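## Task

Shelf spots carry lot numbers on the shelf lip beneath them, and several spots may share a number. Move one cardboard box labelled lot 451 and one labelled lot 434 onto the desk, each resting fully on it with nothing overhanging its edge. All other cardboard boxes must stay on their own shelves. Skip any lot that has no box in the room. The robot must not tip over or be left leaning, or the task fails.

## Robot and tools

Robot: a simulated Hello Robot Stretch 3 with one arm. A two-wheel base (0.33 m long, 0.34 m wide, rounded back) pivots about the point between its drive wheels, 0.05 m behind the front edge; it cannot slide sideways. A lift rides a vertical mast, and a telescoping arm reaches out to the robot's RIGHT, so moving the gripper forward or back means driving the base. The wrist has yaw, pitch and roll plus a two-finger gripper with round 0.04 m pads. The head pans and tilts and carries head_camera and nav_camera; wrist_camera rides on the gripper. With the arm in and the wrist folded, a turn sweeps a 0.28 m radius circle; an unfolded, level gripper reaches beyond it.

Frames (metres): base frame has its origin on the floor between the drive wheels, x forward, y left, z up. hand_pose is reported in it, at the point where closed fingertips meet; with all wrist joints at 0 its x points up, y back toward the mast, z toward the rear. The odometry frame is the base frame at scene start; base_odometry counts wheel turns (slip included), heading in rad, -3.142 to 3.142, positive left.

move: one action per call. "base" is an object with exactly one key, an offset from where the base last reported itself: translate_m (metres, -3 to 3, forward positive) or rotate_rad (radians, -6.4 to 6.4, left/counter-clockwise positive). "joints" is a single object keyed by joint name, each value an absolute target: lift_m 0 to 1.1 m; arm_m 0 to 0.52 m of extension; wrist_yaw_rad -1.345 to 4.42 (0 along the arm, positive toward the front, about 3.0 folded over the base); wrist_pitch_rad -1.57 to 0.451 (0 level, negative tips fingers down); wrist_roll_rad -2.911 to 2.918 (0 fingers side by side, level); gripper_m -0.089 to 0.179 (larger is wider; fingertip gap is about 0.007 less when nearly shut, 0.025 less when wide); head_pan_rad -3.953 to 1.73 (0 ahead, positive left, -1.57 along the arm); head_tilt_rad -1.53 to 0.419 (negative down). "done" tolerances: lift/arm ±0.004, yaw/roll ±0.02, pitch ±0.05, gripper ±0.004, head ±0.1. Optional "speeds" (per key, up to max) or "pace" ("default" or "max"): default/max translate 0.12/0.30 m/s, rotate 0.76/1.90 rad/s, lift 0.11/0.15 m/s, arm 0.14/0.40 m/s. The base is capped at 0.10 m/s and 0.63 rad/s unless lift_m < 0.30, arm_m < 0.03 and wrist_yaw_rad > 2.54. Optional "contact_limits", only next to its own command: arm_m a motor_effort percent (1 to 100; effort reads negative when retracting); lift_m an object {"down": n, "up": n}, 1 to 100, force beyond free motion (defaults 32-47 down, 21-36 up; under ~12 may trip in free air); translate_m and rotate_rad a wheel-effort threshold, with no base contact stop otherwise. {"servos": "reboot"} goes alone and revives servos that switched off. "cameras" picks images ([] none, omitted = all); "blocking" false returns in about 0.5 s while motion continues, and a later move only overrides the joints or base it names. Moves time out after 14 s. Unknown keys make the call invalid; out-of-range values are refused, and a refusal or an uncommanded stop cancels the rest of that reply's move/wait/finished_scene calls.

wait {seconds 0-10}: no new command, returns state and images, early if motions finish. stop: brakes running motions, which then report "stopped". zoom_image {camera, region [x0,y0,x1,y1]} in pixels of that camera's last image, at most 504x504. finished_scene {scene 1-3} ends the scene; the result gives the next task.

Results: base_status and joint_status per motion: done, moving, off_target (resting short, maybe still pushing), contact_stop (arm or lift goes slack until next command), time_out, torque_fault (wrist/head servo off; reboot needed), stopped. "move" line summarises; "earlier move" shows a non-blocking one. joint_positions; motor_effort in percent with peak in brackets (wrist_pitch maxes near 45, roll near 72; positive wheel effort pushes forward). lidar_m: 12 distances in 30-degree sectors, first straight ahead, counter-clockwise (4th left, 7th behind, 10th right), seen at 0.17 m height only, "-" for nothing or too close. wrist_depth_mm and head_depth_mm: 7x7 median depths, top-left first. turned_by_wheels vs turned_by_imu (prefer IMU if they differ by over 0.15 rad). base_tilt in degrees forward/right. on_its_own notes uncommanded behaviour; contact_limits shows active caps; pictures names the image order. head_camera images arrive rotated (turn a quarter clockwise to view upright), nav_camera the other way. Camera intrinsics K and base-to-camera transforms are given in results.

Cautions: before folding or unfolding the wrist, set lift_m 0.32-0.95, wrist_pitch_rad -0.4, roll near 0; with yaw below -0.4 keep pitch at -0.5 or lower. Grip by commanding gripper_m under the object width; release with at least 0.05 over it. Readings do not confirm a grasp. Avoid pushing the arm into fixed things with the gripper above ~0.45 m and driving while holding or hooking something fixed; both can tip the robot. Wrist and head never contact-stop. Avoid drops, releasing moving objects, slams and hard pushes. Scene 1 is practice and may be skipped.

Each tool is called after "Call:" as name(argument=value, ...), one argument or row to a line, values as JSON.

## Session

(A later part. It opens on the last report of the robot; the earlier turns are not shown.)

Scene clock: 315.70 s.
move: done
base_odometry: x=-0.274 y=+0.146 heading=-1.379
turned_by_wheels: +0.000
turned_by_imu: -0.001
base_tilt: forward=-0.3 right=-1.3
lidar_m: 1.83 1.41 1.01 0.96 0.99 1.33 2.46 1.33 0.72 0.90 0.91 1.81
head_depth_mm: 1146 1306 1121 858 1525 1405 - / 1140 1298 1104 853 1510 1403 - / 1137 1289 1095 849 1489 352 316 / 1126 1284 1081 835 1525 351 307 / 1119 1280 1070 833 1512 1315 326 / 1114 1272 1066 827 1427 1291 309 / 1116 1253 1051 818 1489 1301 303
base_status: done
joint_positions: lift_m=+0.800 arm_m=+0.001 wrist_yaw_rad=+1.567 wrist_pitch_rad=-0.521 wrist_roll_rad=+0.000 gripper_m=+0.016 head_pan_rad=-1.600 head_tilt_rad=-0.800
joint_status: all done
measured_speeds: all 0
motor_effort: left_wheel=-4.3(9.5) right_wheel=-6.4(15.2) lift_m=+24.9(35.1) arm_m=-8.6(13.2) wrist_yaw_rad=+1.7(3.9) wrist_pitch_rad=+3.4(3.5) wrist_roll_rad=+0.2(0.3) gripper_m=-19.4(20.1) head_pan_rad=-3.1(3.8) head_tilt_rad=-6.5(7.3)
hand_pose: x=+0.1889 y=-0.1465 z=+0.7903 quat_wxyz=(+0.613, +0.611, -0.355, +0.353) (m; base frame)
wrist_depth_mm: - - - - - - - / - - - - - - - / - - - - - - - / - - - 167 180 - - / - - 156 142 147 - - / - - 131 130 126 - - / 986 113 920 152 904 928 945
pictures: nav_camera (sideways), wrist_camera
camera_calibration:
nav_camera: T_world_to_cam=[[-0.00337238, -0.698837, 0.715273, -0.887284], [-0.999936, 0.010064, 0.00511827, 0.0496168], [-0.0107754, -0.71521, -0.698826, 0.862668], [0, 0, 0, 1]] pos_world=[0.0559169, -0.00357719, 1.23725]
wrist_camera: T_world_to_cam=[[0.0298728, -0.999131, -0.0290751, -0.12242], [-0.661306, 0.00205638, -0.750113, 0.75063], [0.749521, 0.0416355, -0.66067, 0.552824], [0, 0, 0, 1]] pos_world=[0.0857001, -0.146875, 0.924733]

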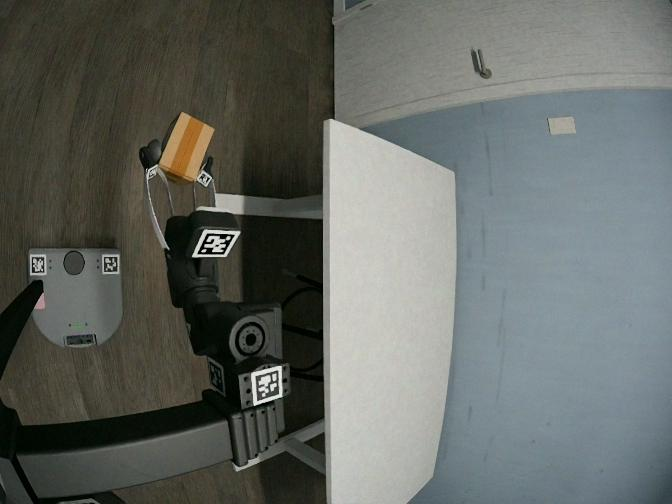

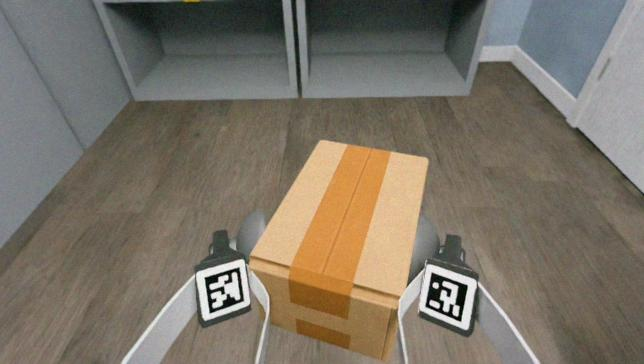

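Call:
move(
  joints={"wrist_yaw_rad": 0.0, "arm_m": 0.29},
  speeds={"wrist_yaw_rad": 0.9, "arm_m": 0.14},
  cameras=["wrist_camera"],
)

Call:
move(
  joints={"lift_m": 0.766},
  speeds={"lift_m": 0.06},
  contact_limits={"lift_m": {"down": 14}},
  cameras=["wrist_camera"],
)

Call:
move(
  joints={"lift_m": 0.756},
  speeds={"lift_m": 0.02},
  contact_limits={"lift_m": {"down": 13}},
  cameras=["wrist_camera"],
)

Scene clock: 347.43 s.
move: done
base_odometry: x=-0.274 y=+0.146 heading=-1.379
turned_by_wheels: +0.000
turned_by_imu: +0.000
base_tilt: forward=-0.3 right=-1.2
lidar_m: 1.83 1.41 1.01 0.96 0.99 1.33 2.46 1.33 0.71 0.90 0.91 1.81
head_depth_mm: 1139 1299 1116 861 1257 286 - / 1144 1298 1109 416 339 1245 1157 / 1137 1290 1097 487 1497 1323 1153 / 1126 1285 1080 506 1522 1326 1144 / 1125 1274 1068 811 1514 1317 1142 / 1115 1272 1061 826 1429 1290 1135 / 1112 1258 1048 819 1496 1305 1128
base_status: not commanded
joint_positions: lift_m=+0.800 arm_m=+0.290 wrist_yaw_rad=+0.003 wrist_pitch_rad=-0.521 wrist_roll_rad=+0.000 gripper_m=+0.016 head_pan_rad=-1.600 head_tilt_rad=-0.800
joint_status: all done
measured_speeds: all 0
motor_effort: left_wheel=-4.3(4.9) right_wheel=-6.3(7.8) lift_m=+25.9(25.9) arm_m=+12.7(15.2) wrist_yaw_rad=-3.2(7.1) wrist_pitch_rad=+3.4(3.5) wrist_roll_rad=+0.1(0.3) gripper_m=-19.0(19.8) head_pan_rad=-3.5(3.8) head_tilt_rad=-5.9(7.1)
hand_pose: x=-0.0209 y=-0.6453 z=+0.7903 quat_wxyz=(+0.684, +0.183, -0.683, -0.181) (m; base frame)
wrist_depth_mm: - - - - - - - / - - - - - - - / - - - - - - - / - - - 168 167 - - / 270 267 157 142 146 261 259 / 236 235 131 130 126 228 227 / 208 113 201 155 195 198 202
pictures: wrist_camera
camera_calibration:
wrist_camera: T_world_to_cam=[[-0.998896, -0.0368906, -0.0290801, -0.015059], [-0.00258543, 0.661305, -0.750113, 1.05205], [0.046903, -0.74921, -0.66067, 0.205868], [0, 0, 0, 1]] pos_world=[-0.0219782, -0.542046, 0.924733]

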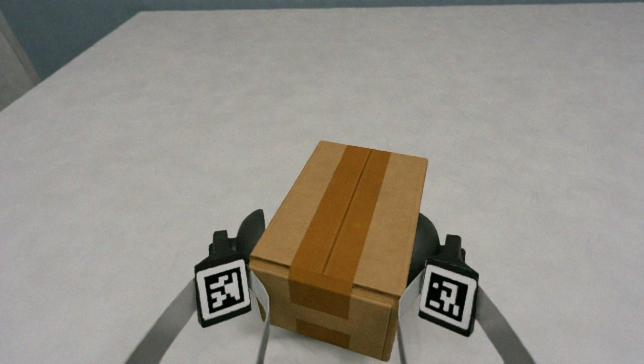

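Scene clock: 348.60 s.
move: done
base_odometry: x=-0.274 y=+0.146 heading=-1.379
turned_by_wheels: +0.000
turned_by_imu: +0.000
base_tilt: forward=-0.4 right=-1.1
lidar_m: 1.83 1.41 1.01 0.96 0.99 1.33 2.46 1.34 0.72 0.90 0.91 1.81
head_depth_mm: 1142 1308 1114 863 1512 311 - / 1142 1294 1109 779 371 324 1134 / 1136 1289 1092 499 1448 1326 1152 / 1126 1278 1082 514 1515 1325 1137 / 1119 1274 1073 834 1513 1300 1135 / 1116 1268 1064 824 1438 1282 1134 / 1107 1250 1047 823 1497 1308 1134
base_status: not commanded
joint_positions: lift_m=+0.766 arm_m=+0.290 wrist_yaw_rad=+0.003 wrist_pitch_rad=-0.521 wrist_roll_rad=+0.000 gripper_m=+0.016 head_pan_rad=-1.600 head_tilt_rad=-0.800
joint_status: all done
measured_speeds: all 0
motor_effort: left_wheel=-4.4(5.0) right_wheel=-6.7(7.3) lift_m=+26.5(26.5) arm_m=+11.2(12.9) wrist_yaw_rad=-2.3(4.4) wrist_pitch_rad=+3.3(3.5) wrist_roll_rad=-0.5(0.5) gripper_m=-19.2(19.8) head_pan_rad=-3.0(3.4) head_tilt_rad=-6.2(6.7)
contact_limits: lift_m down 14 (down: maximum 72; up: maximum 65)
hand_pose: x=-0.0209 y=-0.6453 z=+0.7563 quat_wxyz=(+0.684, +0.183, -0.683, -0.181) (m; base frame)
wrist_depth_mm: - - - - - - - / - - - - - - - / - - - - - - - / 264 263 261 168 179 254 253 / 226 223 160 142 147 217 216 / 196 194 131 130 126 185 189 / 173 112 167 159 162 121 168
pictures: wrist_camera
camera_calibration:
wrist_camera: T_world_to_cam=[[-0.998896, -0.0368833, -0.0290837, -0.0160414], [-0.00258293, 0.661386, -0.750041, 1.02652], [0.0468996, -0.749138, -0.660751, 0.183505], [0, 0, 0, 1]] pos_world=[-0.0219786, -0.542044, 0.890715]

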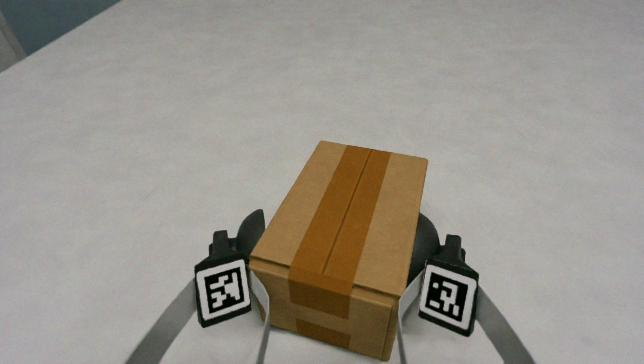

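Scene clock: 349.47 s.
move: done
base_odometry: x=-0.274 y=+0.146 heading=-1.379
turned_by_wheels: +0.000
turned_by_imu: +0.000
base_tilt: forward=-0.3 right=-1.1
lidar_m: 1.83 1.41 1.01 0.96 0.99 1.33 2.46 1.34 0.71 0.90 0.91 1.81
head_depth_mm: 1149 1311 1116 859 1507 1262 289 / 1142 1299 1098 803 380 324 326 / 1132 1280 1094 504 1468 1319 1155 / 1120 1283 1079 532 1521 1322 1140 / 1122 1273 1065 828 1517 1319 1145 / 1120 1267 1065 824 1432 1279 1129 / 1109 1261 1046 821 1496 1300 1119
base_status: not commanded
joint_positions: lift_m=+0.756 arm_m=+0.290 wrist_yaw_rad=+0.003 wrist_pitch_rad=-0.516 wrist_roll_rad=+0.000 gripper_m=+0.016 head_pan_rad=-1.600 head_tilt_rad=-0.800
joint_status: all done
measured_speeds: all 0
motor_effort: left_wheel=-3.7(4.9) right_wheel=-7.1(7.4) lift_m=+24.8(25.8) arm_m=+9.8(11.3) wrist_yaw_rad=-2.8(4.2) wrist_pitch_rad=+2.5(3.4) wrist_roll_rad=-0.2(0.3) gripper_m=-19.5(19.7) head_pan_rad=-3.1(3.2) head_tilt_rad=-5.9(6.7)
contact_limits: lift_m down 13 (down: maximum 72; up: maximum 65)
hand_pose: x=-0.0209 y=-0.6459 z=+0.7473 quat_wxyz=(+0.684, +0.182, -0.683, -0.180) (m; base frame)
wrist_depth_mm: - - - - - - - / - - - - - - - / - - - 272 271 277 275 / 251 249 246 167 178 240 240 / 213 213 159 142 146 206 205 / 185 185 131 130 126 180 179 / 164 113 158 154 153 153 158
pictures: wrist_camera
camera_calibration:
wrist_camera: T_world_to_cam=[[-0.998899, -0.0369374, -0.0289277, -0.0164955], [-0.00252007, 0.657927, -0.753078, 1.02023], [0.046849, -0.752175, -0.657296, 0.172484], [0, 0, 0, 1]] pos_world=[-0.0219869, -0.542108, 0.881208]

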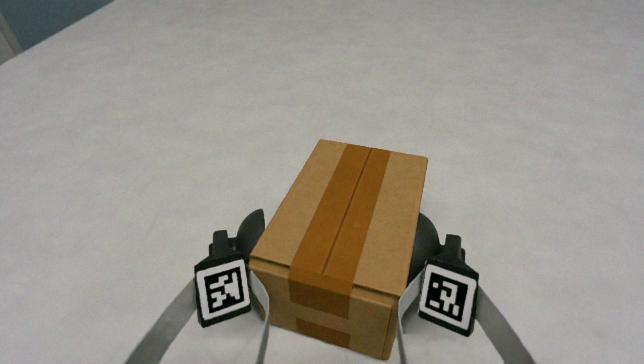

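Call:
move(
  joints={"lift_m": 0.7525},
  speeds={"lift_m": 0.02},
  contact_limits={"lift_m": {"down": 13}},
  cameras=["wrist_camera"],
)

Call:
move(
  joints={"gripper_m": 0.14},
  cameras=["wrist_camera"],
)

Scene clock: 357.33 s.
move: done
base_odometry: x=-0.274 y=+0.146 heading=-1.379
turned_by_wheels: +0.000
turned_by_imu: +0.000
base_tilt: forward=-0.3 right=-1.2
lidar_m: 1.83 1.41 1.01 0.96 0.99 1.33 2.46 1.34 0.72 0.90 0.91 1.81
head_depth_mm: 1153 1312 1116 858 1506 1286 291 / 1143 1295 1101 830 384 332 326 / 1133 1294 1097 499 1454 1324 1157 / 1127 1284 1083 526 1518 1312 1152 / 1120 1268 1072 830 1514 1313 1140 / 1124 1270 1057 824 1432 1283 1136 / 1110 1262 1050 820 1491 1300 1126
base_status: not commanded
joint_positions: lift_m=+0.752 arm_m=+0.290 wrist_yaw_rad=+0.003 wrist_pitch_rad=-0.505 wrist_roll_rad=+0.000 gripper_m=+0.016 head_pan_rad=-1.600 head_tilt_rad=-0.800
joint_status: all done
measured_speeds: all 0
motor_effort: left_wheel=-4.3(4.9) right_wheel=-6.7(7.4) lift_m=+21.1(28.4) arm_m=+3.9(5.4) wrist_yaw_rad=-3.0(4.8) wrist_pitch_rad=+0.5(2.6) wrist_roll_rad=+0.1(0.3) gripper_m=-18.9(19.7) head_pan_rad=-2.4(2.9) head_tilt_rad=-4.9(5.6)
contact_limits: lift_m down 13 (down: maximum 72; up: maximum 65)
hand_pose: x=-0.0209 y=-0.6476 z=+0.7462 quat_wxyz=(+0.685, +0.178, -0.684, -0.176) (m; base frame)
wrist_depth_mm: - - - - - - - / - - - - - - - / - - - - 274 278 267 / 251 251 249 167 179 240 240 / 213 212 160 142 145 204 204 / 184 183 130 130 126 177 178 / 167 113 158 153 152 152 154
pictures: wrist_camera
camera_calibration:
wrist_camera: T_world_to_cam=[[-0.998902, -0.0371428, -0.0285367, -0.0170344], [-0.00241537, 0.649282, -0.760544, 1.02049], [0.0467771, -0.759641, -0.648659, 0.159242], [0, 0, 0, 1]] pos_world=[-0.0219997, -0.542255, 0.878939]

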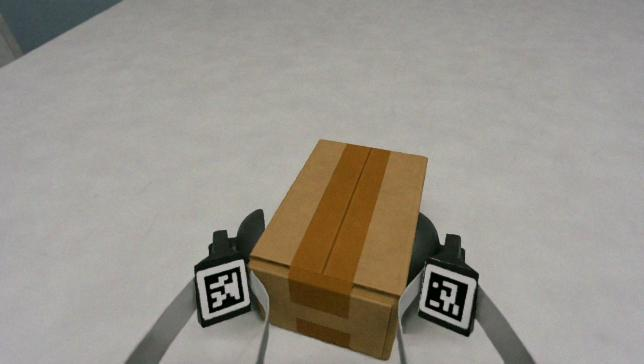

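Scene clock: 359.10 s.
move: done
base_odometry: x=-0.274 y=+0.146 heading=-1.379
turned_by_wheels: +0.000
turned_by_imu: +0.000
base_tilt: forward=-0.2 right=-1.0
lidar_m: 1.83 1.41 1.01 0.96 0.99 1.33 2.46 1.33 0.72 0.90 0.91 1.81
head_depth_mm: 1144 1315 1118 861 1521 1292 292 / 1137 1302 1106 826 384 332 326 / 1137 1289 1097 501 1461 1318 1146 / 1127 1285 1085 527 1509 1316 1145 / 1114 1272 1072 806 1519 1319 1139 / 1115 1266 1059 825 1437 1277 1137 / 1109 1257 1052 819 1492 1302 1126
base_status: not commanded
joint_positions: lift_m=+0.752 arm_m=+0.290 wrist_yaw_rad=+0.002 wrist_pitch_rad=-0.511 wrist_roll_rad=+0.000 gripper_m=+0.140 head_pan_rad=-1.600 head_tilt_rad=-0.800
joint_status: all done
measured_speeds: all 0
motor_effort: left_wheel=-4.5(5.0) right_wheel=-6.0(7.4) lift_m=+29.1(29.4) arm_m=+1.8(4.4) wrist_yaw_rad=-2.3(3.8) wrist_pitch_rad=+1.6(1.7) wrist_roll_rad=-0.1(0.3) gripper_m=+1.0(81.7) head_pan_rad=-2.6(3.1) head_tilt_rad=-4.8(5.7)
contact_limits: lift_m down 13 (down: maximum 72; up: maximum 65)
hand_pose: x=-0.0212 y=-0.6467 z=+0.7449 quat_wxyz=(+0.685, +0.179, -0.684, -0.179) (m; base frame)
wrist_depth_mm: - - - - - - - / - - - - - - - / - - 282 190 266 274 272 / 248 244 244 164 175 237 235 / 210 203 207 139 192 197 200 / 183 127 172 129 169 123 175 / 106 154 160 152 154 150 113
pictures: wrist_camera
camera_calibration:
wrist_camera: T_world_to_cam=[[-0.998949, -0.035687, -0.0287518, -0.0162107], [-0.00159286, 0.65404, -0.756459, 1.01894], [0.0458005, -0.755618, -0.653409, 0.165201], [0, 0, 0, 1]] pos_world=[-0.0221369, -0.542175, 0.878261]

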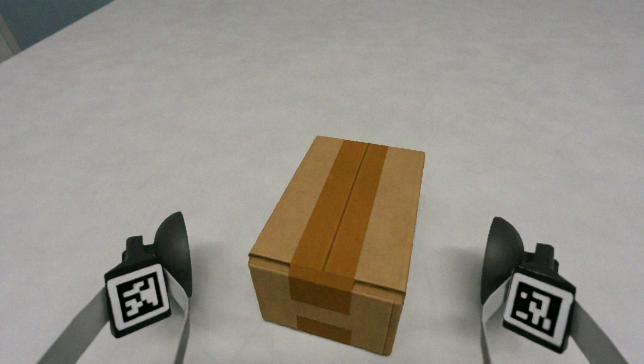

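Call:
move(
  joints={"arm_m": 0.0},
  pace="max",
  cameras=["wrist_camera"],
)

Call:
move(
  joints={"wrist_yaw_rad": 3.0, "wrist_pitch_rad": -0.4, "gripper_m": 0.05, "lift_m": 0.34, "head_pan_rad": -3.9, "head_tilt_rad": -0.5},
  pace="max",
  cameras=[],
)

Call:
move(
  joints={"lift_m": 0.28},
  pace="max",
  cameras=["nav_camera"],
)

Scene clock: 386.90 s.
move: done
base_odometry: x=-0.274 y=+0.146 heading=-1.379
turned_by_wheels: +0.000
turned_by_imu: +0.000
base_tilt: forward=-0.3 right=-1.3
lidar_m: 1.83 1.41 1.01 0.96 0.99 1.33 2.46 1.33 0.71 0.90 0.91 1.81
head_depth_mm: 1150 1311 1111 857 1525 1352 287 / 1141 1304 1102 853 1515 1336 287 / 1136 1290 1084 846 1502 1302 292 / 1135 1278 1087 799 1522 403 303 / 1123 1275 1065 834 1504 1282 1136 / 1121 1260 1059 824 1433 1289 1129 / 1111 1251 1048 821 1482 1294 1128
base_status: not commanded
joint_positions: lift_m=+0.753 arm_m=+0.001 wrist_yaw_rad=+0.002 wrist_pitch_rad=-0.513 wrist_roll_rad=+0.000 gripper_m=+0.140 head_pan_rad=-1.600 head_tilt_rad=-0.800
joint_status: all done
measured_speeds: all 0
motor_effort: left_wheel=-4.3(4.9) right_wheel=-6.9(7.1) lift_m=+23.0(31.4) arm_m=-12.3(14.8) wrist_yaw_rad=-2.3(3.1) wrist_pitch_rad=+1.9(2.1) wrist_roll_rad=-0.1(0.3) gripper_m=+0.5(1.2) head_pan_rad=-2.5(2.8) head_tilt_rad=-4.5(5.5)
contact_limits: lift_m down 13 (down: maximum 72; up: maximum 65)
hand_pose: x=-0.0212 y=-0.3570 z=+0.7444 quat_wxyz=(+0.684, +0.180, -0.683, -0.179) (m; base frame)
wrist_depth_mm: - - - 361 - - - / - - - 373 - - - / - - - - - 598 - / - - - - - - - / - - - - - 819 - / - 127 - - - 123 999 / 106 907 927 901 893 873 113
pictures: wrist_camera
camera_calibration:
wrist_camera: T_world_to_cam=[[-0.998949, -0.0356251, -0.0288231, -0.00580922], [-0.00159429, 0.655622, -0.755087, 0.828654], [0.0457972, -0.754248, -0.65499, 0.385507], [0, 0, 0, 1]] pos_world=[-0.0221371, -0.252723, 0.878042]

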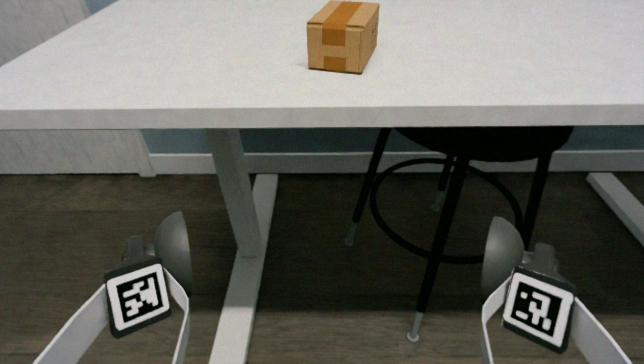

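Scene clock: 390.43 s.
move: done
base_odometry: x=-0.274 y=+0.146 heading=-1.379
turned_by_wheels: +0.000
turned_by_imu: +0.000
base_tilt: forward=-0.3 right=-1.2
lidar_m: 1.83 1.41 1.01 0.96 0.99 1.33 2.46 1.34 0.72 0.90 0.91 1.81
head_depth_mm: - - - - - - - / 957 1019 - - - - - / 1026 1098 1175 1272 1397 1530 1363 / 1127 1209 1308 1427 1579 1611 1329 / 1248 1341 1472 1634 1833 1624 1320 / 1396 1552 2760 2672 2018 1608 1324 / 2311 2472 2664 2771 2099 1615 1311
base_status: not commanded
joint_positions: lift_m=+0.340 arm_m=+0.001 wrist_yaw_rad=+2.997 wrist_pitch_rad=-0.420 wrist_roll_rad=+0.000 gripper_m=+0.050 head_pan_rad=-3.901 head_tilt_rad=-0.499
joint_status: all done
measured_speeds: all 0
motor_effort: left_wheel=-4.7(4.9) right_wheel=-6.5(7.5) lift_m=+23.4(27.0) arm_m=-2.7(13.3) wrist_yaw_rad=+1.8(7.2) wrist_pitch_rad=+3.2(5.4) wrist_roll_rad=+0.0(0.3) gripper_m=+0.2(80.4) head_pan_rad=+3.9(5.3) head_tilt_rad=+0.7(6.4)
hand_pose: x=+0.0111 y=+0.0763 z=+0.3523 quat_wxyz=(+0.197, +0.700, +0.097, +0.679) (m; base frame)
wrist_depth_mm: 880 140 952 992 - - - / 950 150 - - - - - / - 164 - - - - - / 874 185 779 845 831 827 814 / 708 682 199 691 663 690 675 / 602 597 127 592 127 579 578 / 516 100 287 338 493 492 502
pictures: none
No camera images: "cameras" was empty.

Scene clock: 391.60 s.
move: done
base_odometry: x=-0.274 y=+0.146 heading=-1.379
turned_by_wheels: +0.000
turned_by_imu: +0.000
base_tilt: forward=-0.4 right=-1.3
lidar_m: 1.83 1.40 1.01 0.96 0.99 1.33 2.46 1.34 0.71 0.90 0.91 1.81
head_depth_mm: - - - - - - - / 959 1032 - - - - - / 1025 1098 1173 1264 1403 1526 1375 / 1125 1217 1313 1424 1574 1607 1328 / 1247 1355 1484 1636 1815 1619 1322 / 1412 1560 2763 2669 2032 1623 1316 / 2314 2462 2665 2741 2076 1610 1304
base_status: not commanded
joint_positions: lift_m=+0.280 arm_m=+0.001 wrist_yaw_rad=+2.997 wrist_pitch_rad=-0.419 wrist_roll_rad=+0.000 gripper_m=+0.050 head_pan_rad=-3.900 head_tilt_rad=-0.499
joint_status: all done
measured_speeds: all 0
motor_effort: left_wheel=-4.4(4.8) right_wheel=-6.6(7.5) lift_m=+25.6(25.6) arm_m=+0.9(2.7) wrist_yaw_rad=+1.6(3.2) wrist_pitch_rad=+3.0(3.1) wrist_roll_rad=+0.0(0.3) gripper_m=+0.8(1.0) head_pan_rad=+3.5(4.0) head_tilt_rad=-0.1(1.4)
hand_pose: x=+0.0111 y=+0.0764 z=+0.2925 quat_wxyz=(+0.197, +0.700, +0.097, +0.679) (m; base frame)
wrist_depth_mm: 879 139 945 965 - - - / 959 149 990 - - - - / 975 163 889 934 929 914 896 / 756 185 673 735 726 712 714 / 617 594 199 601 572 592 587 / 520 516 127 313 127 505 500 / 283 100 265 272 433 431 441
pictures: nav_camera (sideways)
camera_calibration:
nav_camera: T_world_to_cam=[[-0.341777, 0.300475, 0.890451, -1.1136], [0.675628, 0.737167, 0.0105723, 0.0322921], [-0.653234, 0.605227, -0.454956, 0.549323], [0, 0, 0, 1]] pos_world=[-0.0435838, -0.0216611, 1.24118]

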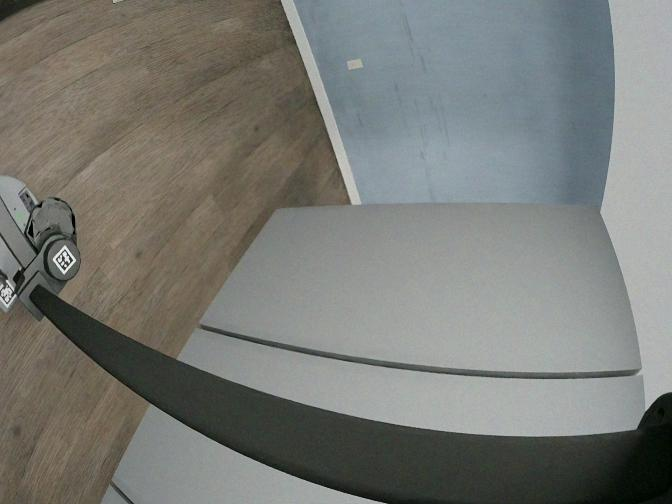

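Call:
move(
  base={"translate_m": -1.9},
  joints={"head_pan_rad": -1.57, "head_tilt_rad": -0.3},
  pace="max",
  cameras=[],
)

Call:
move(
  base={"rotate_rad": 1.6},
  pace="max",
  cameras=["nav_camera"],
)

Scene clock: 419.33 s.
move: done
base_odometry: x=-0.635 y=+2.011 heading=-1.379
turned_by_wheels: +0.000
turned_by_imu: -0.002
base_tilt: forward=-0.3 right=-1.4
lidar_m: 3.72 1.33 1.01 2.37 0.84 0.60 0.57 0.59 0.79 1.39 1.26 1.29
head_depth_mm: 1234 1284 1343 1389 1432 1416 1406 / 1227 1282 1342 1417 1474 1573 1586 / 1210 1272 1335 1408 1486 1571 1572 / 1203 1257 1323 1403 1482 1559 1578 / 1206 1259 1320 1389 1471 1548 1555 / 1196 1251 1307 1379 1455 1564 1555 / 1192 1248 1310 1363 1442 1536 1551
base_status: done
joint_positions: lift_m=+0.280 arm_m=+0.001 wrist_yaw_rad=+2.997 wrist_pitch_rad=-0.419 wrist_roll_rad=+0.000 gripper_m=+0.050 head_pan_rad=-1.570 head_tilt_rad=-0.300
joint_status: all done
measured_speeds: all 0
motor_effort: left_wheel=-3.0(11.8) right_wheel=-4.3(18.2) lift_m=+24.2(30.9) arm_m=+13.1(13.7) wrist_yaw_rad=+2.4(3.7) wrist_pitch_rad=+3.0(3.2) wrist_roll_rad=-0.1(0.4) gripper_m=+0.5(1.0) head_pan_rad=-2.8(6.4) head_tilt_rad=+4.8(9.3)
hand_pose: x=+0.0110 y=+0.0764 z=+0.2925 quat_wxyz=(+0.197, +0.700, +0.097, +0.680) (m; base frame)
wrist_depth_mm: - 139 - - - 986 - / - 150 - - - - - / 858 163 894 926 920 922 909 / 744 184 677 736 721 720 724 / 618 594 200 601 575 592 590 / 527 523 127 310 127 508 505 / 283 100 266 272 432 428 441
pictures: none
No camera images: "cameras" was empty.

Scene clock: 421.47 s.
move: done
base_odometry: x=-0.635 y=+2.011 heading=+0.220
turned_by_wheels: +1.600
turned_by_imu: +1.568
base_tilt: forward=-0.4 right=-1.3
lidar_m: 2.37 0.83 0.60 0.57 0.59 0.79 1.39 1.26 1.62 3.72 1.31 1.02
head_depth_mm: 3125 3671 3607 3196 2318 2013 1590 / 3119 3930 - - 3081 2092 1592 / 3195 3977 - - 3045 2074 1580 / 3226 3940 - - 2989 2058 1568 / 3300 3920 - - 2979 2055 1572 / 3288 3949 - - 2926 2027 1548 / 3395 3007 2982 3003 2732 2015 1556
base_status: done
joint_positions: lift_m=+0.280 arm_m=+0.001 wrist_yaw_rad=+2.997 wrist_pitch_rad=-0.419 wrist_roll_rad=+0.000 gripper_m=+0.050 head_pan_rad=-1.570 head_tilt_rad=-0.299
joint_status: not commanded
measured_speeds: all 0
motor_effort: left_wheel=-6.0(14.6) right_wheel=+7.0(14.1) lift_m=+24.3(25.3) arm_m=+2.0(13.0) wrist_yaw_rad=+2.4(3.0) wrist_pitch_rad=+3.0(3.1) wrist_roll_rad=+0.0(0.3) gripper_m=+0.4(0.8) head_pan_rad=-2.9(3.3) head_tilt_rad=+4.1(5.9)
hand_pose: x=+0.0110 y=+0.0764 z=+0.2925 quat_wxyz=(+0.197, +0.700, +0.097, +0.680) (m; base frame)
wrist_depth_mm: - 140 - - - - - / - 150 - - - - - / - 163 174 693 728 747 779 / 684 185 687 721 721 716 705 / 614 588 199 599 583 595 592 / 521 523 127 312 127 508 499 / 282 100 265 273 434 429 438
pictures: nav_camera (sideways)
camera_calibration:
nav_camera: T_world_to_cam=[[0.0172052, -0.269682, 0.962796, -1.21021], [-0.999795, -0.0149511, 0.0136786, 0.0384651], [0.0107059, -0.962833, -0.269884, 0.304424], [0, 0, 0, 1]] pos_world=[0.0560201, -0.0326891, 1.24682]

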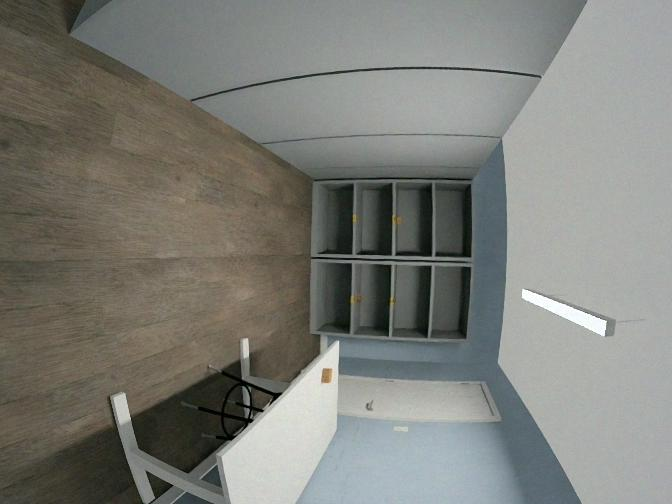

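Call:
move(
  base={"translate_m": 1.84},
  joints={"head_pan_rad": -1.9},
  pace="max",
  cameras=["nav_camera"],
)

Scene clock: 435.97 s.
move: done
base_odometry: x=+1.160 y=+2.413 heading=+0.220
turned_by_wheels: +0.000
turned_by_imu: +0.002
base_tilt: forward=-0.3 right=-1.3
lidar_m: 0.55 0.56 0.64 0.61 0.63 0.85 2.22 0.63 1.28 2.28 0.79 0.57
head_depth_mm: 1287 950 1321 1262 799 1244 940 / 1302 1326 1451 1360 1508 1231 967 / 1248 1291 1384 1352 1546 1223 1430 / 1229 1277 1341 1391 1491 1566 1513 / 2064 2117 2203 2315 2369 2037 1552 / 3311 2989 3191 3982 2948 2026 1546 / 3322 3778 3807 - 2931 2027 1555
base_status: done
joint_positions: lift_m=+0.280 arm_m=+0.001 wrist_yaw_rad=+2.997 wrist_pitch_rad=-0.419 wrist_roll_rad=+0.000 gripper_m=+0.050 head_pan_rad=-1.900 head_tilt_rad=-0.299
joint_status: all done
measured_speeds: all 0
motor_effort: left_wheel=+3.3(10.6) right_wheel=+4.3(17.1) lift_m=+26.8(27.5) arm_m=-10.3(13.3) wrist_yaw_rad=+1.1(3.4) wrist_pitch_rad=+2.9(3.2) wrist_roll_rad=+0.0(0.4) gripper_m=+0.4(1.0) head_pan_rad=+3.4(4.9) head_tilt_rad=+0.2(3.3)
hand_pose: x=+0.0110 y=+0.0764 z=+0.2925 quat_wxyz=(+0.197, +0.700, +0.097, +0.680) (m; base frame)
wrist_depth_mm: - 139 - - - - 611 / - 149 - - - - 629 / - 164 194 753 761 775 640 / 703 185 686 742 720 715 630 / 620 591 199 596 574 595 593 / 525 517 127 312 127 501 509 / 283 100 267 271 430 428 438
pictures: nav_camera (sideways)
camera_calibration:
nav_camera: T_world_to_cam=[[-0.0709984, -0.260737, 0.962796, -1.20968], [-0.950828, 0.309419, 0.0136786, 0.0381664], [-0.301473, -0.914481, -0.269884, 0.306328], [0, 0, 0, 1]] pos_world=[0.0427543, -0.0470855, 1.24682]

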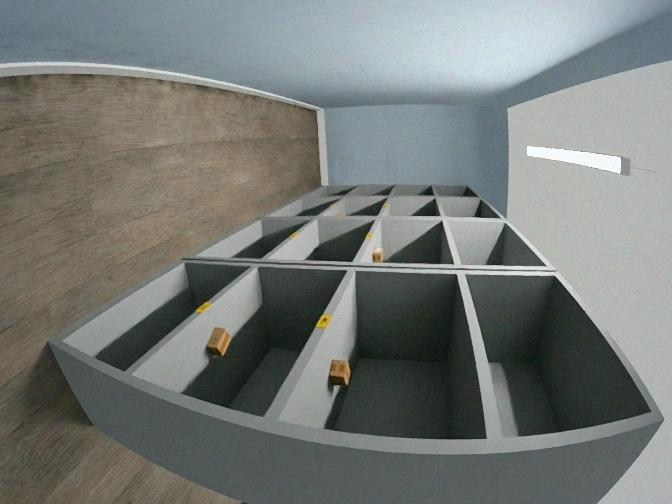

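Call:
move(
  base={"rotate_rad": -1.6},
  joints={"head_pan_rad": -0.75, "head_tilt_rad": -0.4},
  pace="max",
  cameras=["nav_camera", "head_camera"],
)

Scene clock: 446.27 s.
move: done
base_odometry: x=+1.160 y=+2.413 heading=-1.379
turned_by_wheels: -1.600
turned_by_imu: -1.569
base_tilt: forward=-0.2 right=-1.2
lidar_m: 2.28 0.80 0.57 0.54 0.56 0.64 0.61 0.63 0.84 2.14 0.63 0.64
head_depth_mm: 658 723 813 927 2300 1769 1451 / 574 626 691 768 868 988 1159 / 514 551 598 659 728 816 926 / 597 1155 1246 795 697 760 836 / 732 1287 1387 920 1438 1053 1259 / 1235 1343 1427 1076 1431 1146 1326 / 1155 1234 1310 1346 1415 1553 1364
base_status: done
joint_positions: lift_m=+0.280 arm_m=+0.001 wrist_yaw_rad=+2.997 wrist_pitch_rad=-0.419 wrist_roll_rad=+0.000 gripper_m=+0.050 head_pan_rad=-0.744 head_tilt_rad=-0.400
joint_status: all done
measured_speeds: all 0
motor_effort: left_wheel=+4.3(15.5) right_wheel=-7.2(14.3) lift_m=+27.9(28.0) arm_m=-12.5(13.4) wrist_yaw_rad=+1.5(2.9) wrist_pitch_rad=+3.0(3.1) wrist_roll_rad=+0.1(0.3) gripper_m=+0.2(0.9) head_pan_rad=-3.1(5.3) head_tilt_rad=-3.1(6.6)
hand_pose: x=+0.0110 y=+0.0764 z=+0.2925 quat_wxyz=(+0.197, +0.700, +0.097, +0.680) (m; base frame)
wrist_depth_mm: 504 139 536 556 577 597 622 / 558 150 589 611 634 654 678 / 602 163 628 673 700 709 740 / 639 185 666 696 724 734 709 / 618 590 199 603 571 597 580 / 520 517 127 314 127 506 506 / 283 100 265 271 430 427 439
pictures: head_camera (sideways), nav_camera (sideways)
camera_calibration:
head_camera: T_world_to_cam=[[-0.281708, 0.196526, -0.939158, 1.23941], [0.701346, 0.710139, -0.0617723, 0.0757655], [0.654793, -0.676077, -0.337885, 0.391339], [0, 0, 0, 1]] pos_world=[0.039768, -0.0328055, 1.30091]
nav_camera: T_world_to_cam=[[0.280045, -0.234747, 0.930843, -1.17009], [-0.665805, -0.746027, 0.0121691, 0.0383946], [0.691577, -0.623168, -0.365217, 0.424341], [0, 0, 0, 1]] pos_world=[0.0597776, 0.0184026, 1.24368]

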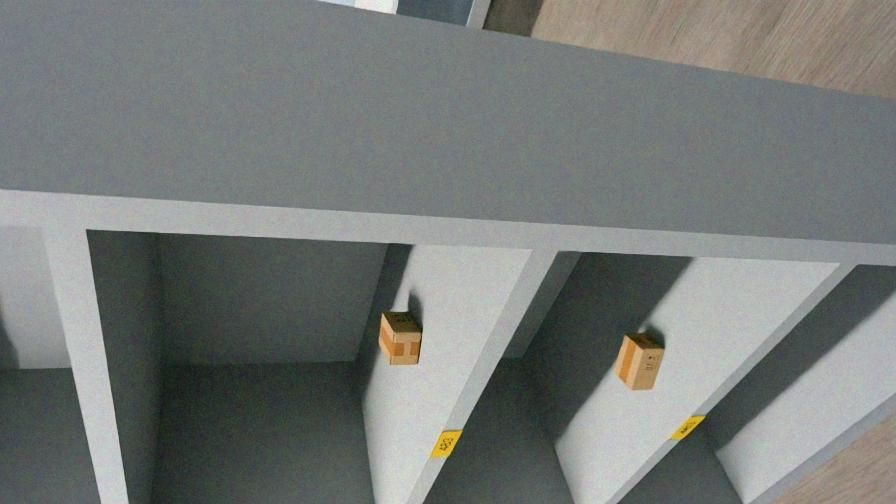

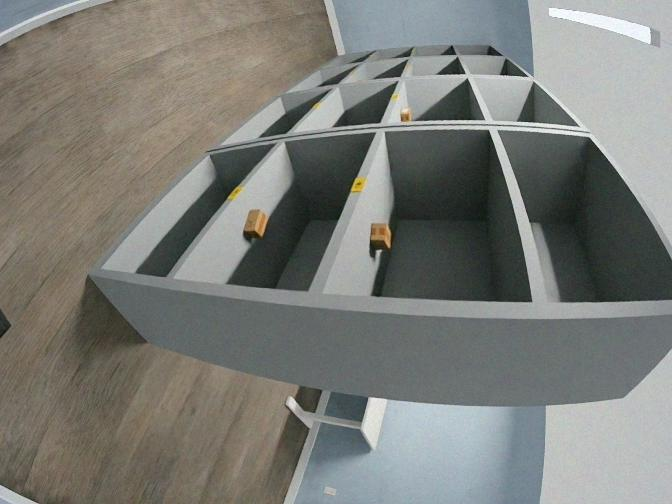

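Call:
zoom_image(
  camera="head_camera",
  region=[424, 424, 468, 464],
)

Call:
zoom_image(
  camera="head_camera",
  region=[666, 408, 710, 446],
)

Call:
zoom_image(
  camera="nav_camera",
  region=[384, 86, 408, 110],
)

Call:
zoom_image(
  camera="nav_camera",
  region=[304, 94, 328, 118],
)

Scaled by 11.455 from the camera's 896x504 image, which has a finer 1280x720 frame.

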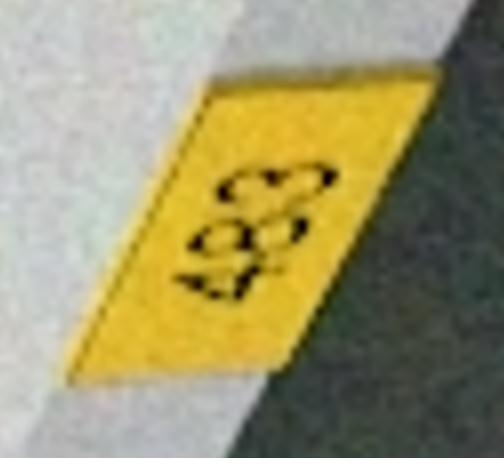

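Scaled by 11.455 from the camera's 896x504 image, which has a finer 1280x720 frame.

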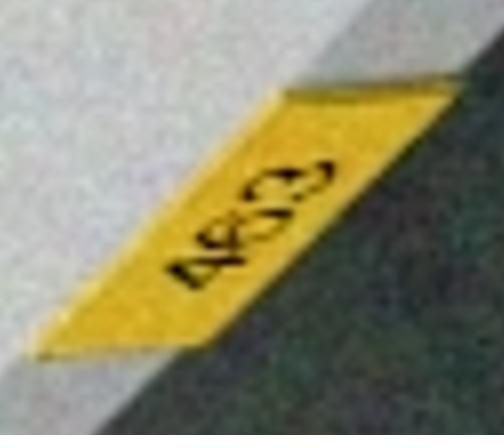

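Scaled by 21.000 from the camera's 672x504 image, which has a finer 792x594 frame.

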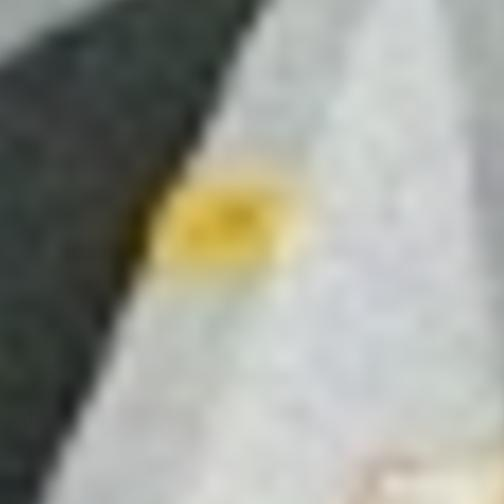

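Scaled by 21.000 from the camera's 672x504 image, which has a finer 792x594 frame.

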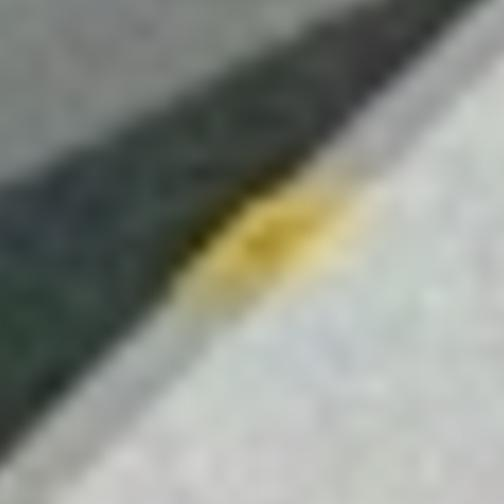

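Call:
move(
  base={"translate_m": 1.2},
  joints={"head_pan_rad": -0.7, "head_tilt_rad": -0.4},
  pace="max",
  cameras=["nav_camera", "head_camera"],
)

Scene clock: 474.50 s.
move: done
base_odometry: x=+1.389 y=+1.235 heading=-1.379
turned_by_wheels: +0.000
turned_by_imu: +0.001
base_tilt: forward=-0.3 right=-1.2
lidar_m: 2.01 0.85 0.61 0.58 0.60 0.80 1.80 0.86 0.93 0.44 0.45 1.12
head_depth_mm: 441 868 913 915 606 499 525 / 449 954 1005 952 599 1040 849 / 514 1050 1123 940 665 1076 853 / 606 1166 1254 841 1255 1037 864 / 731 1129 1228 855 1337 1062 1266 / 950 1047 1108 1075 1259 1146 1333 / 896 964 1026 1101 1207 1335 1372
base_status: done
joint_positions: lift_m=+0.280 arm_m=+0.001 wrist_yaw_rad=+2.997 wrist_pitch_rad=-0.419 wrist_roll_rad=+0.000 gripper_m=+0.050 head_pan_rad=-0.700 head_tilt_rad=-0.400
joint_status: all done
measured_speeds: all 0
motor_effort: left_wheel=+4.5(12.4) right_wheel=-1.5(13.9) lift_m=+29.2(29.8) arm_m=-7.8(11.3) wrist_yaw_rad=+1.2(3.2) wrist_pitch_rad=+3.0(3.1) wrist_roll_rad=+0.2(0.4) gripper_m=+0.5(1.0) head_pan_rad=+3.3(4.2) head_tilt_rad=-2.3(4.2)
hand_pose: x=+0.0110 y=+0.0764 z=+0.2925 quat_wxyz=(+0.197, +0.700, +0.097, +0.680) (m; base frame)
wrist_depth_mm: 535 139 570 586 608 635 644 / 583 150 619 651 671 699 724 / 633 163 673 698 723 755 798 / 697 185 676 732 730 729 726 / 615 591 198 598 580 594 584 / 524 519 128 312 127 501 501 / 284 100 266 272 429 429 439
pictures: head_camera (sideways), nav_camera (sideways)
camera_calibration:
head_camera: T_world_to_cam=[[-0.290248, 0.183954, -0.939104, 1.23939], [0.669204, 0.740507, -0.0617778, 0.0759688], [0.684049, -0.646383, -0.338034, 0.391354], [0, 0, 0, 1]] pos_world=[0.0411876, -0.0312823, 1.3009]
nav_camera: T_world_to_cam=[[0.290279, -0.222211, 0.930785, -1.17008], [-0.632114, -0.77478, 0.0121666, 0.0381924], [0.71845, -0.591894, -0.365365, 0.42437], [0, 0, 0, 1]] pos_world=[0.058903, 0.0207676, 1.24368]

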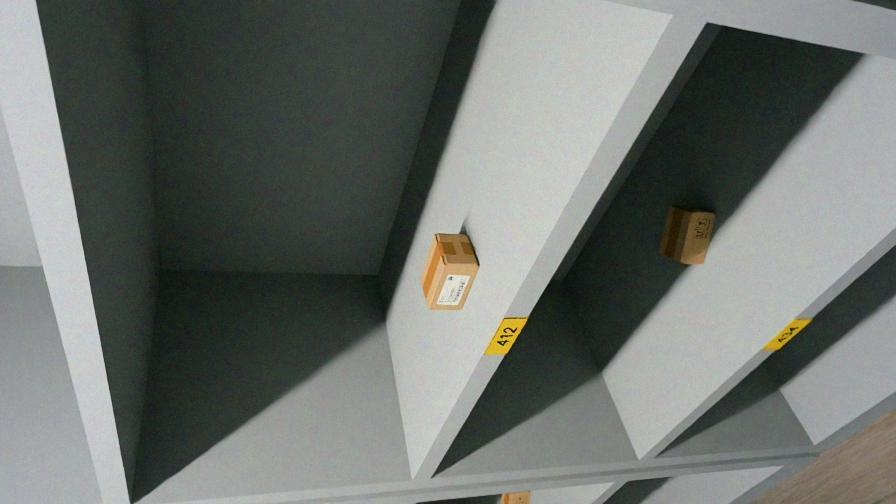

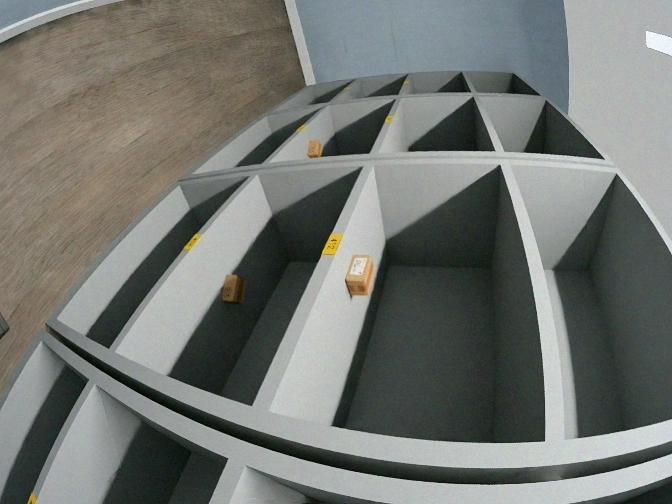

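Call:
zoom_image(
  camera="head_camera",
  region=[764, 312, 812, 356],
)

Call:
zoom_image(
  camera="head_camera",
  region=[650, 196, 726, 272],
)

Scaled by 10.500 from the camera's 896x504 image, which has a finer 1280x720 frame.

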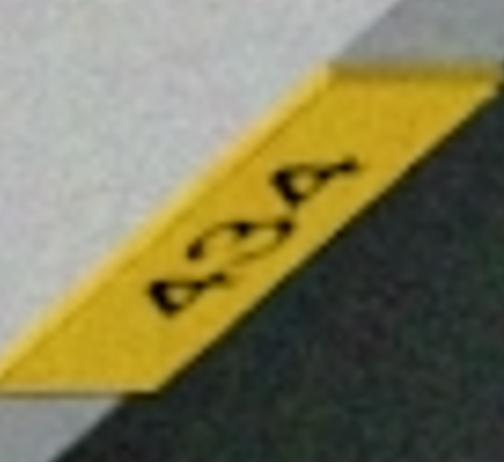

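Scaled by 6.632 from the camera's 896x504 image, which has a finer 1280x720 frame.

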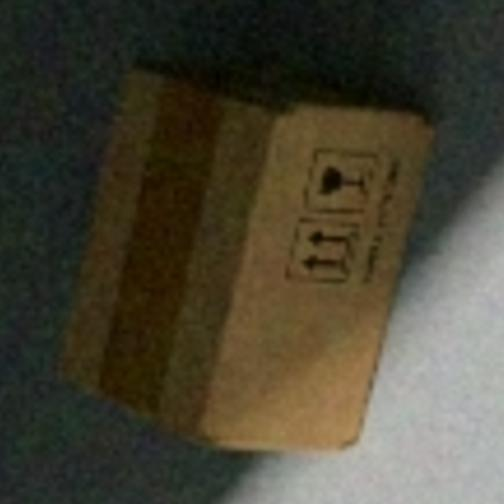

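Call:
move(
  base={"translate_m": 0.522},
  joints={"head_pan_rad": -1.5, "head_tilt_rad": -0.7},
  pace="max",
  cameras=[],
)

Call:
move(
  joints={"lift_m": 0.4},
  pace="max",
  cameras=[],
)

Call:
move(
  joints={"wrist_yaw_rad": 0.617, "wrist_pitch_rad": -0.4, "gripper_m": 0.179, "lift_m": 0.66},
  pace="max",
  cameras=["wrist_camera", "head_camera"],
)

Scene clock: 526.17 s.
move: done
base_odometry: x=+1.488 y=+0.723 heading=-1.379
turned_by_wheels: +0.000
turned_by_imu: +0.001
base_tilt: forward=-0.3 right=-1.2
lidar_m: 1.51 0.87 0.62 0.59 0.61 0.82 2.11 1.28 0.53 0.87 0.75 0.66
head_depth_mm: 703 785 712 514 932 816 933 / 707 789 705 508 1011 823 1099 / 708 790 697 523 994 820 1099 / 711 796 688 519 989 815 1116 / 714 800 650 516 924 808 1108 / 718 802 606 510 978 805 1106 / 721 805 663 525 969 807 1097
base_status: done
joint_positions: lift_m=+0.280 arm_m=+0.001 wrist_yaw_rad=+2.998 wrist_pitch_rad=-0.419 wrist_roll_rad=+0.000 gripper_m=+0.050 head_pan_rad=-1.501 head_tilt_rad=-0.701
joint_status: all done
measured_speeds: all 0
motor_effort: left_wheel=+0.2(13.7) right_wheel=+4.7(14.6) lift_m=+30.6(31.1) arm_m=-5.1(6.6) wrist_yaw_rad=+0.9(3.2) wrist_pitch_rad=+3.1(3.1) wrist_roll_rad=-0.1(0.3) gripper_m=+0.4(0.9) head_pan_rad=+2.9(5.2) head_tilt_rad=+2.5(8.3)
hand_pose: x=+0.0110 y=+0.0764 z=+0.2925 quat_wxyz=(+0.197, +0.700, +0.097, +0.680) (m; base frame)
wrist_depth_mm: 545 139 587 603 630 655 667 / 598 149 631 664 692 717 738 / 646 163 678 722 743 778 782 / 685 185 684 736 721 724 717 / 614 595 200 603 572 592 587 / 522 521 127 313 127 504 500 / 284 100 266 270 432 431 438
pictures: none
No camera images: "cameras" was empty.

Scene clock: 527.77 s.
move: done
base_odometry: x=+1.488 y=+0.723 heading=-1.379
turned_by_wheels: +0.000
turned_by_imu: +0.000
base_tilt: forward=-0.3 right=-1.2
lidar_m: 1.51 0.87 0.62 0.59 0.61 0.82 2.11 1.27 0.53 0.87 0.75 0.66
head_depth_mm: 705 780 716 514 937 817 920 / 706 789 709 511 1010 825 1090 / 709 794 697 524 999 823 1106 / 712 797 691 521 989 817 1115 / 714 800 648 517 928 810 1107 / 719 804 606 510 981 807 1108 / 723 808 666 524 974 806 1105
base_status: not commanded
joint_positions: lift_m=+0.400 arm_m=+0.001 wrist_yaw_rad=+2.998 wrist_pitch_rad=-0.418 wrist_roll_rad=+0.000 gripper_m=+0.050 head_pan_rad=-1.500 head_tilt_rad=-0.700
joint_status: all done
measured_speeds: all 0
motor_effort: left_wheel=+0.6(1.0) right_wheel=+4.2(5.7) lift_m=+27.2(34.5) arm_m=-3.6(5.0) wrist_yaw_rad=+2.0(2.8) wrist_pitch_rad=+3.0(3.1) wrist_roll_rad=-0.2(0.3) gripper_m=+0.2(1.1) head_pan_rad=+3.9(3.9) head_tilt_rad=+2.1(3.7)
hand_pose: x=+0.0110 y=+0.0765 z=+0.4126 quat_wxyz=(+0.197, +0.700, +0.097, +0.680) (m; base frame)
wrist_depth_mm: 547 139 592 601 625 634 674 / 601 150 636 662 682 708 735 / 654 163 681 723 756 798 828 / 713 185 745 791 828 845 880 / 753 770 200 780 752 780 768 / 677 670 127 658 127 655 656 / 588 556 284 575 559 560 571
pictures: none
No camera images: "cameras" was empty.

Scene clock: 530.30 s.
move: done
base_odometry: x=+1.488 y=+0.723 heading=-1.379
turned_by_wheels: +0.000
turned_by_imu: +0.000
base_tilt: forward=-0.4 right=-1.1
lidar_m: 1.52 0.87 0.62 0.59 0.61 0.82 2.11 1.27 0.53 0.87 0.75 0.66
head_depth_mm: 704 785 715 516 937 819 919 / 706 791 706 509 1006 823 1090 / 709 792 700 525 999 823 1098 / 713 795 692 520 994 816 1098 / 715 798 652 516 926 811 442 / 718 803 606 512 973 808 1112 / 721 809 665 526 974 806 1102
base_status: not commanded
joint_positions: lift_m=+0.660 arm_m=+0.001 wrist_yaw_rad=+0.620 wrist_pitch_rad=-0.418 wrist_roll_rad=+0.000 gripper_m=+0.179 head_pan_rad=-1.500 head_tilt_rad=-0.700
joint_status: all done
measured_speeds: all 0
motor_effort: left_wheel=+0.7(1.0) right_wheel=+4.8(5.9) lift_m=+28.3(34.1) arm_m=-2.5(4.6) wrist_yaw_rad=-4.2(6.9) wrist_pitch_rad=+2.9(5.3) wrist_roll_rad=+0.0(0.3) gripper_m=+1.0(84.3) head_pan_rad=+3.4(4.0) head_tilt_rad=+3.4(3.7)
hand_pose: x=+0.1089 y=-0.3282 z=+0.6727 quat_wxyz=(+0.704, +0.351, -0.614, +0.071) (m; base frame)
wrist_depth_mm: - 458 575 708 643 559 489 / 771 479 611 740 680 584 514 / - 525 585 586 577 572 532 / - 579 461 455 437 432 446 / - 620 650 376 373 385 369 / 119 141 764 344 319 305 121 / 118 855 795 773 738 277 108
pictures: head_camera (sideways), wrist_camera
camera_calibration:
head_camera: T_world_to_cam=[[-0.0888011, 0.597809, -0.796705, 1.05243], [0.996045, 0.0556013, -0.0692991, 0.0837412], [0.0028702, -0.799708, -0.600382, 0.736874], [0, 0, 0, 1]] pos_world=[0.00793232, -0.0445266, 1.28669]
wrist_camera: T_world_to_cam=[[-0.791671, -0.610417, -0.0254541, -0.0903824], [-0.338128, 0.472469, -0.813906, 0.771943], [0.508849, -0.635739, -0.580439, 0.292526], [0, 0, 0, 1]] pos_world=[0.0406105, -0.233919, 0.795782]

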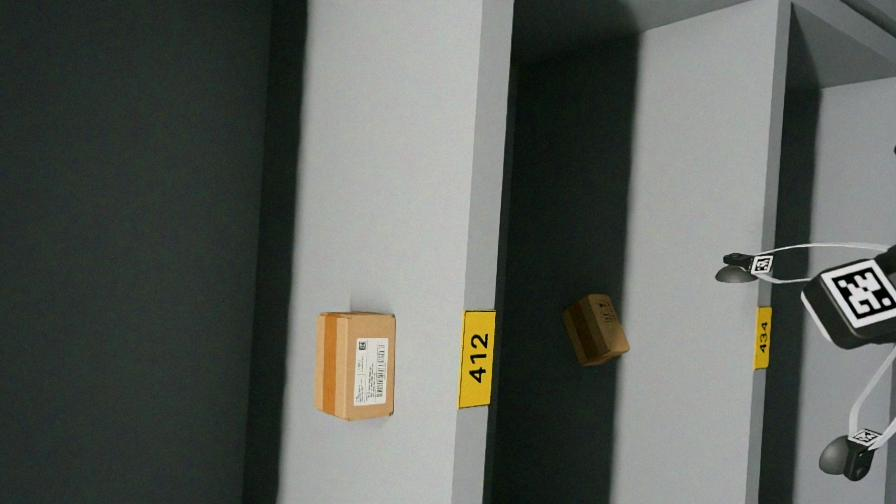

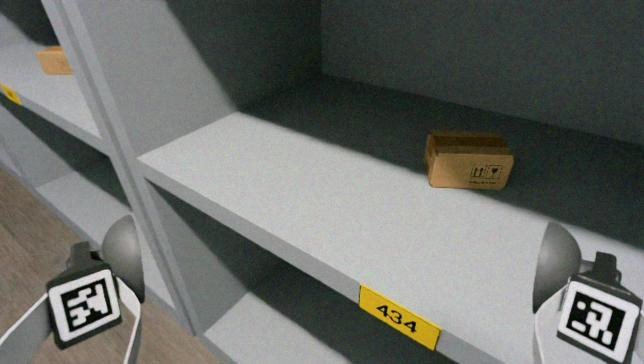

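Call:
move(
  base={"translate_m": 0.02},
  joints={"arm_m": 0.31},
  speeds={"arm_m": 0.2},
  contact_limits={"arm_m": 35},
  cameras=["wrist_camera"],
)

Scene clock: 552.03 s.
move: done
base_odometry: x=+1.492 y=+0.703 heading=-1.379
turned_by_wheels: +0.000
turned_by_imu: +0.000
base_tilt: forward=-0.2 right=-1.2
lidar_m: 1.50 0.87 0.62 0.59 0.61 0.82 2.11 0.61 0.54 0.87 0.72 0.65
head_depth_mm: 703 783 715 513 953 832 838 / 704 785 708 509 586 463 397 / 709 789 698 506 597 819 1100 / 710 793 688 520 672 816 1114 / 715 801 568 516 921 811 1107 / 720 800 669 511 974 810 1103 / 720 807 663 508 976 804 1107
base_status: done
joint_positions: lift_m=+0.660 arm_m=+0.310 wrist_yaw_rad=+0.620 wrist_pitch_rad=-0.418 wrist_roll_rad=+0.000 gripper_m=+0.179 head_pan_rad=-1.500 head_tilt_rad=-0.700
joint_status: all done
measured_speeds: all 0
motor_effort: left_wheel=+5.7(8.7) right_wheel=+5.4(10.2) lift_m=+30.4(31.2) arm_m=+13.4(16.1) wrist_yaw_rad=-3.1(4.1) wrist_pitch_rad=+2.8(3.0) wrist_roll_rad=-0.1(0.3) gripper_m=+0.5(1.2) head_pan_rad=+3.6(4.0) head_tilt_rad=+3.1(3.7)
contact_limits: arm_m 35 (drawing in: default 31, maximum 55; extending or still: default 40, maximum 69)
hand_pose: x=+0.1089 y=-0.6377 z=+0.6727 quat_wxyz=(+0.704, +0.351, -0.614, +0.071) (m; base frame)
wrist_depth_mm: 377 451 474 386 328 282 250 / 390 470 525 424 353 301 264 / 410 493 549 461 381 321 279 / 427 462 453 455 412 349 299 / 381 379 379 379 371 359 307 / 119 305 322 318 317 305 121 / 119 272 278 224 269 268 108
pictures: wrist_camera
camera_calibration:
wrist_camera: T_world_to_cam=[[-0.791774, -0.610284, -0.0254542, -0.279201], [-0.338048, 0.472526, -0.813906, 0.918158], [0.508742, -0.635825, -0.580439, 0.0957696], [0, 0, 0, 1]] pos_world=[0.0405956, -0.543352, 0.795776]

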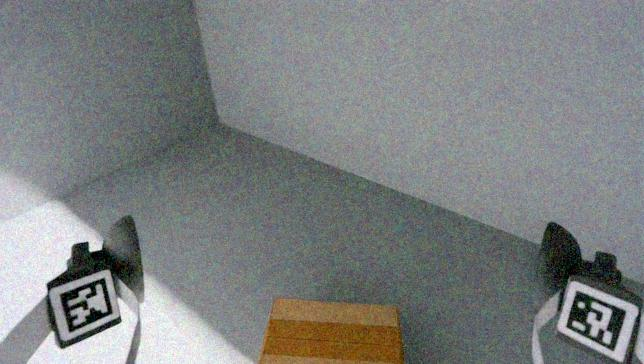

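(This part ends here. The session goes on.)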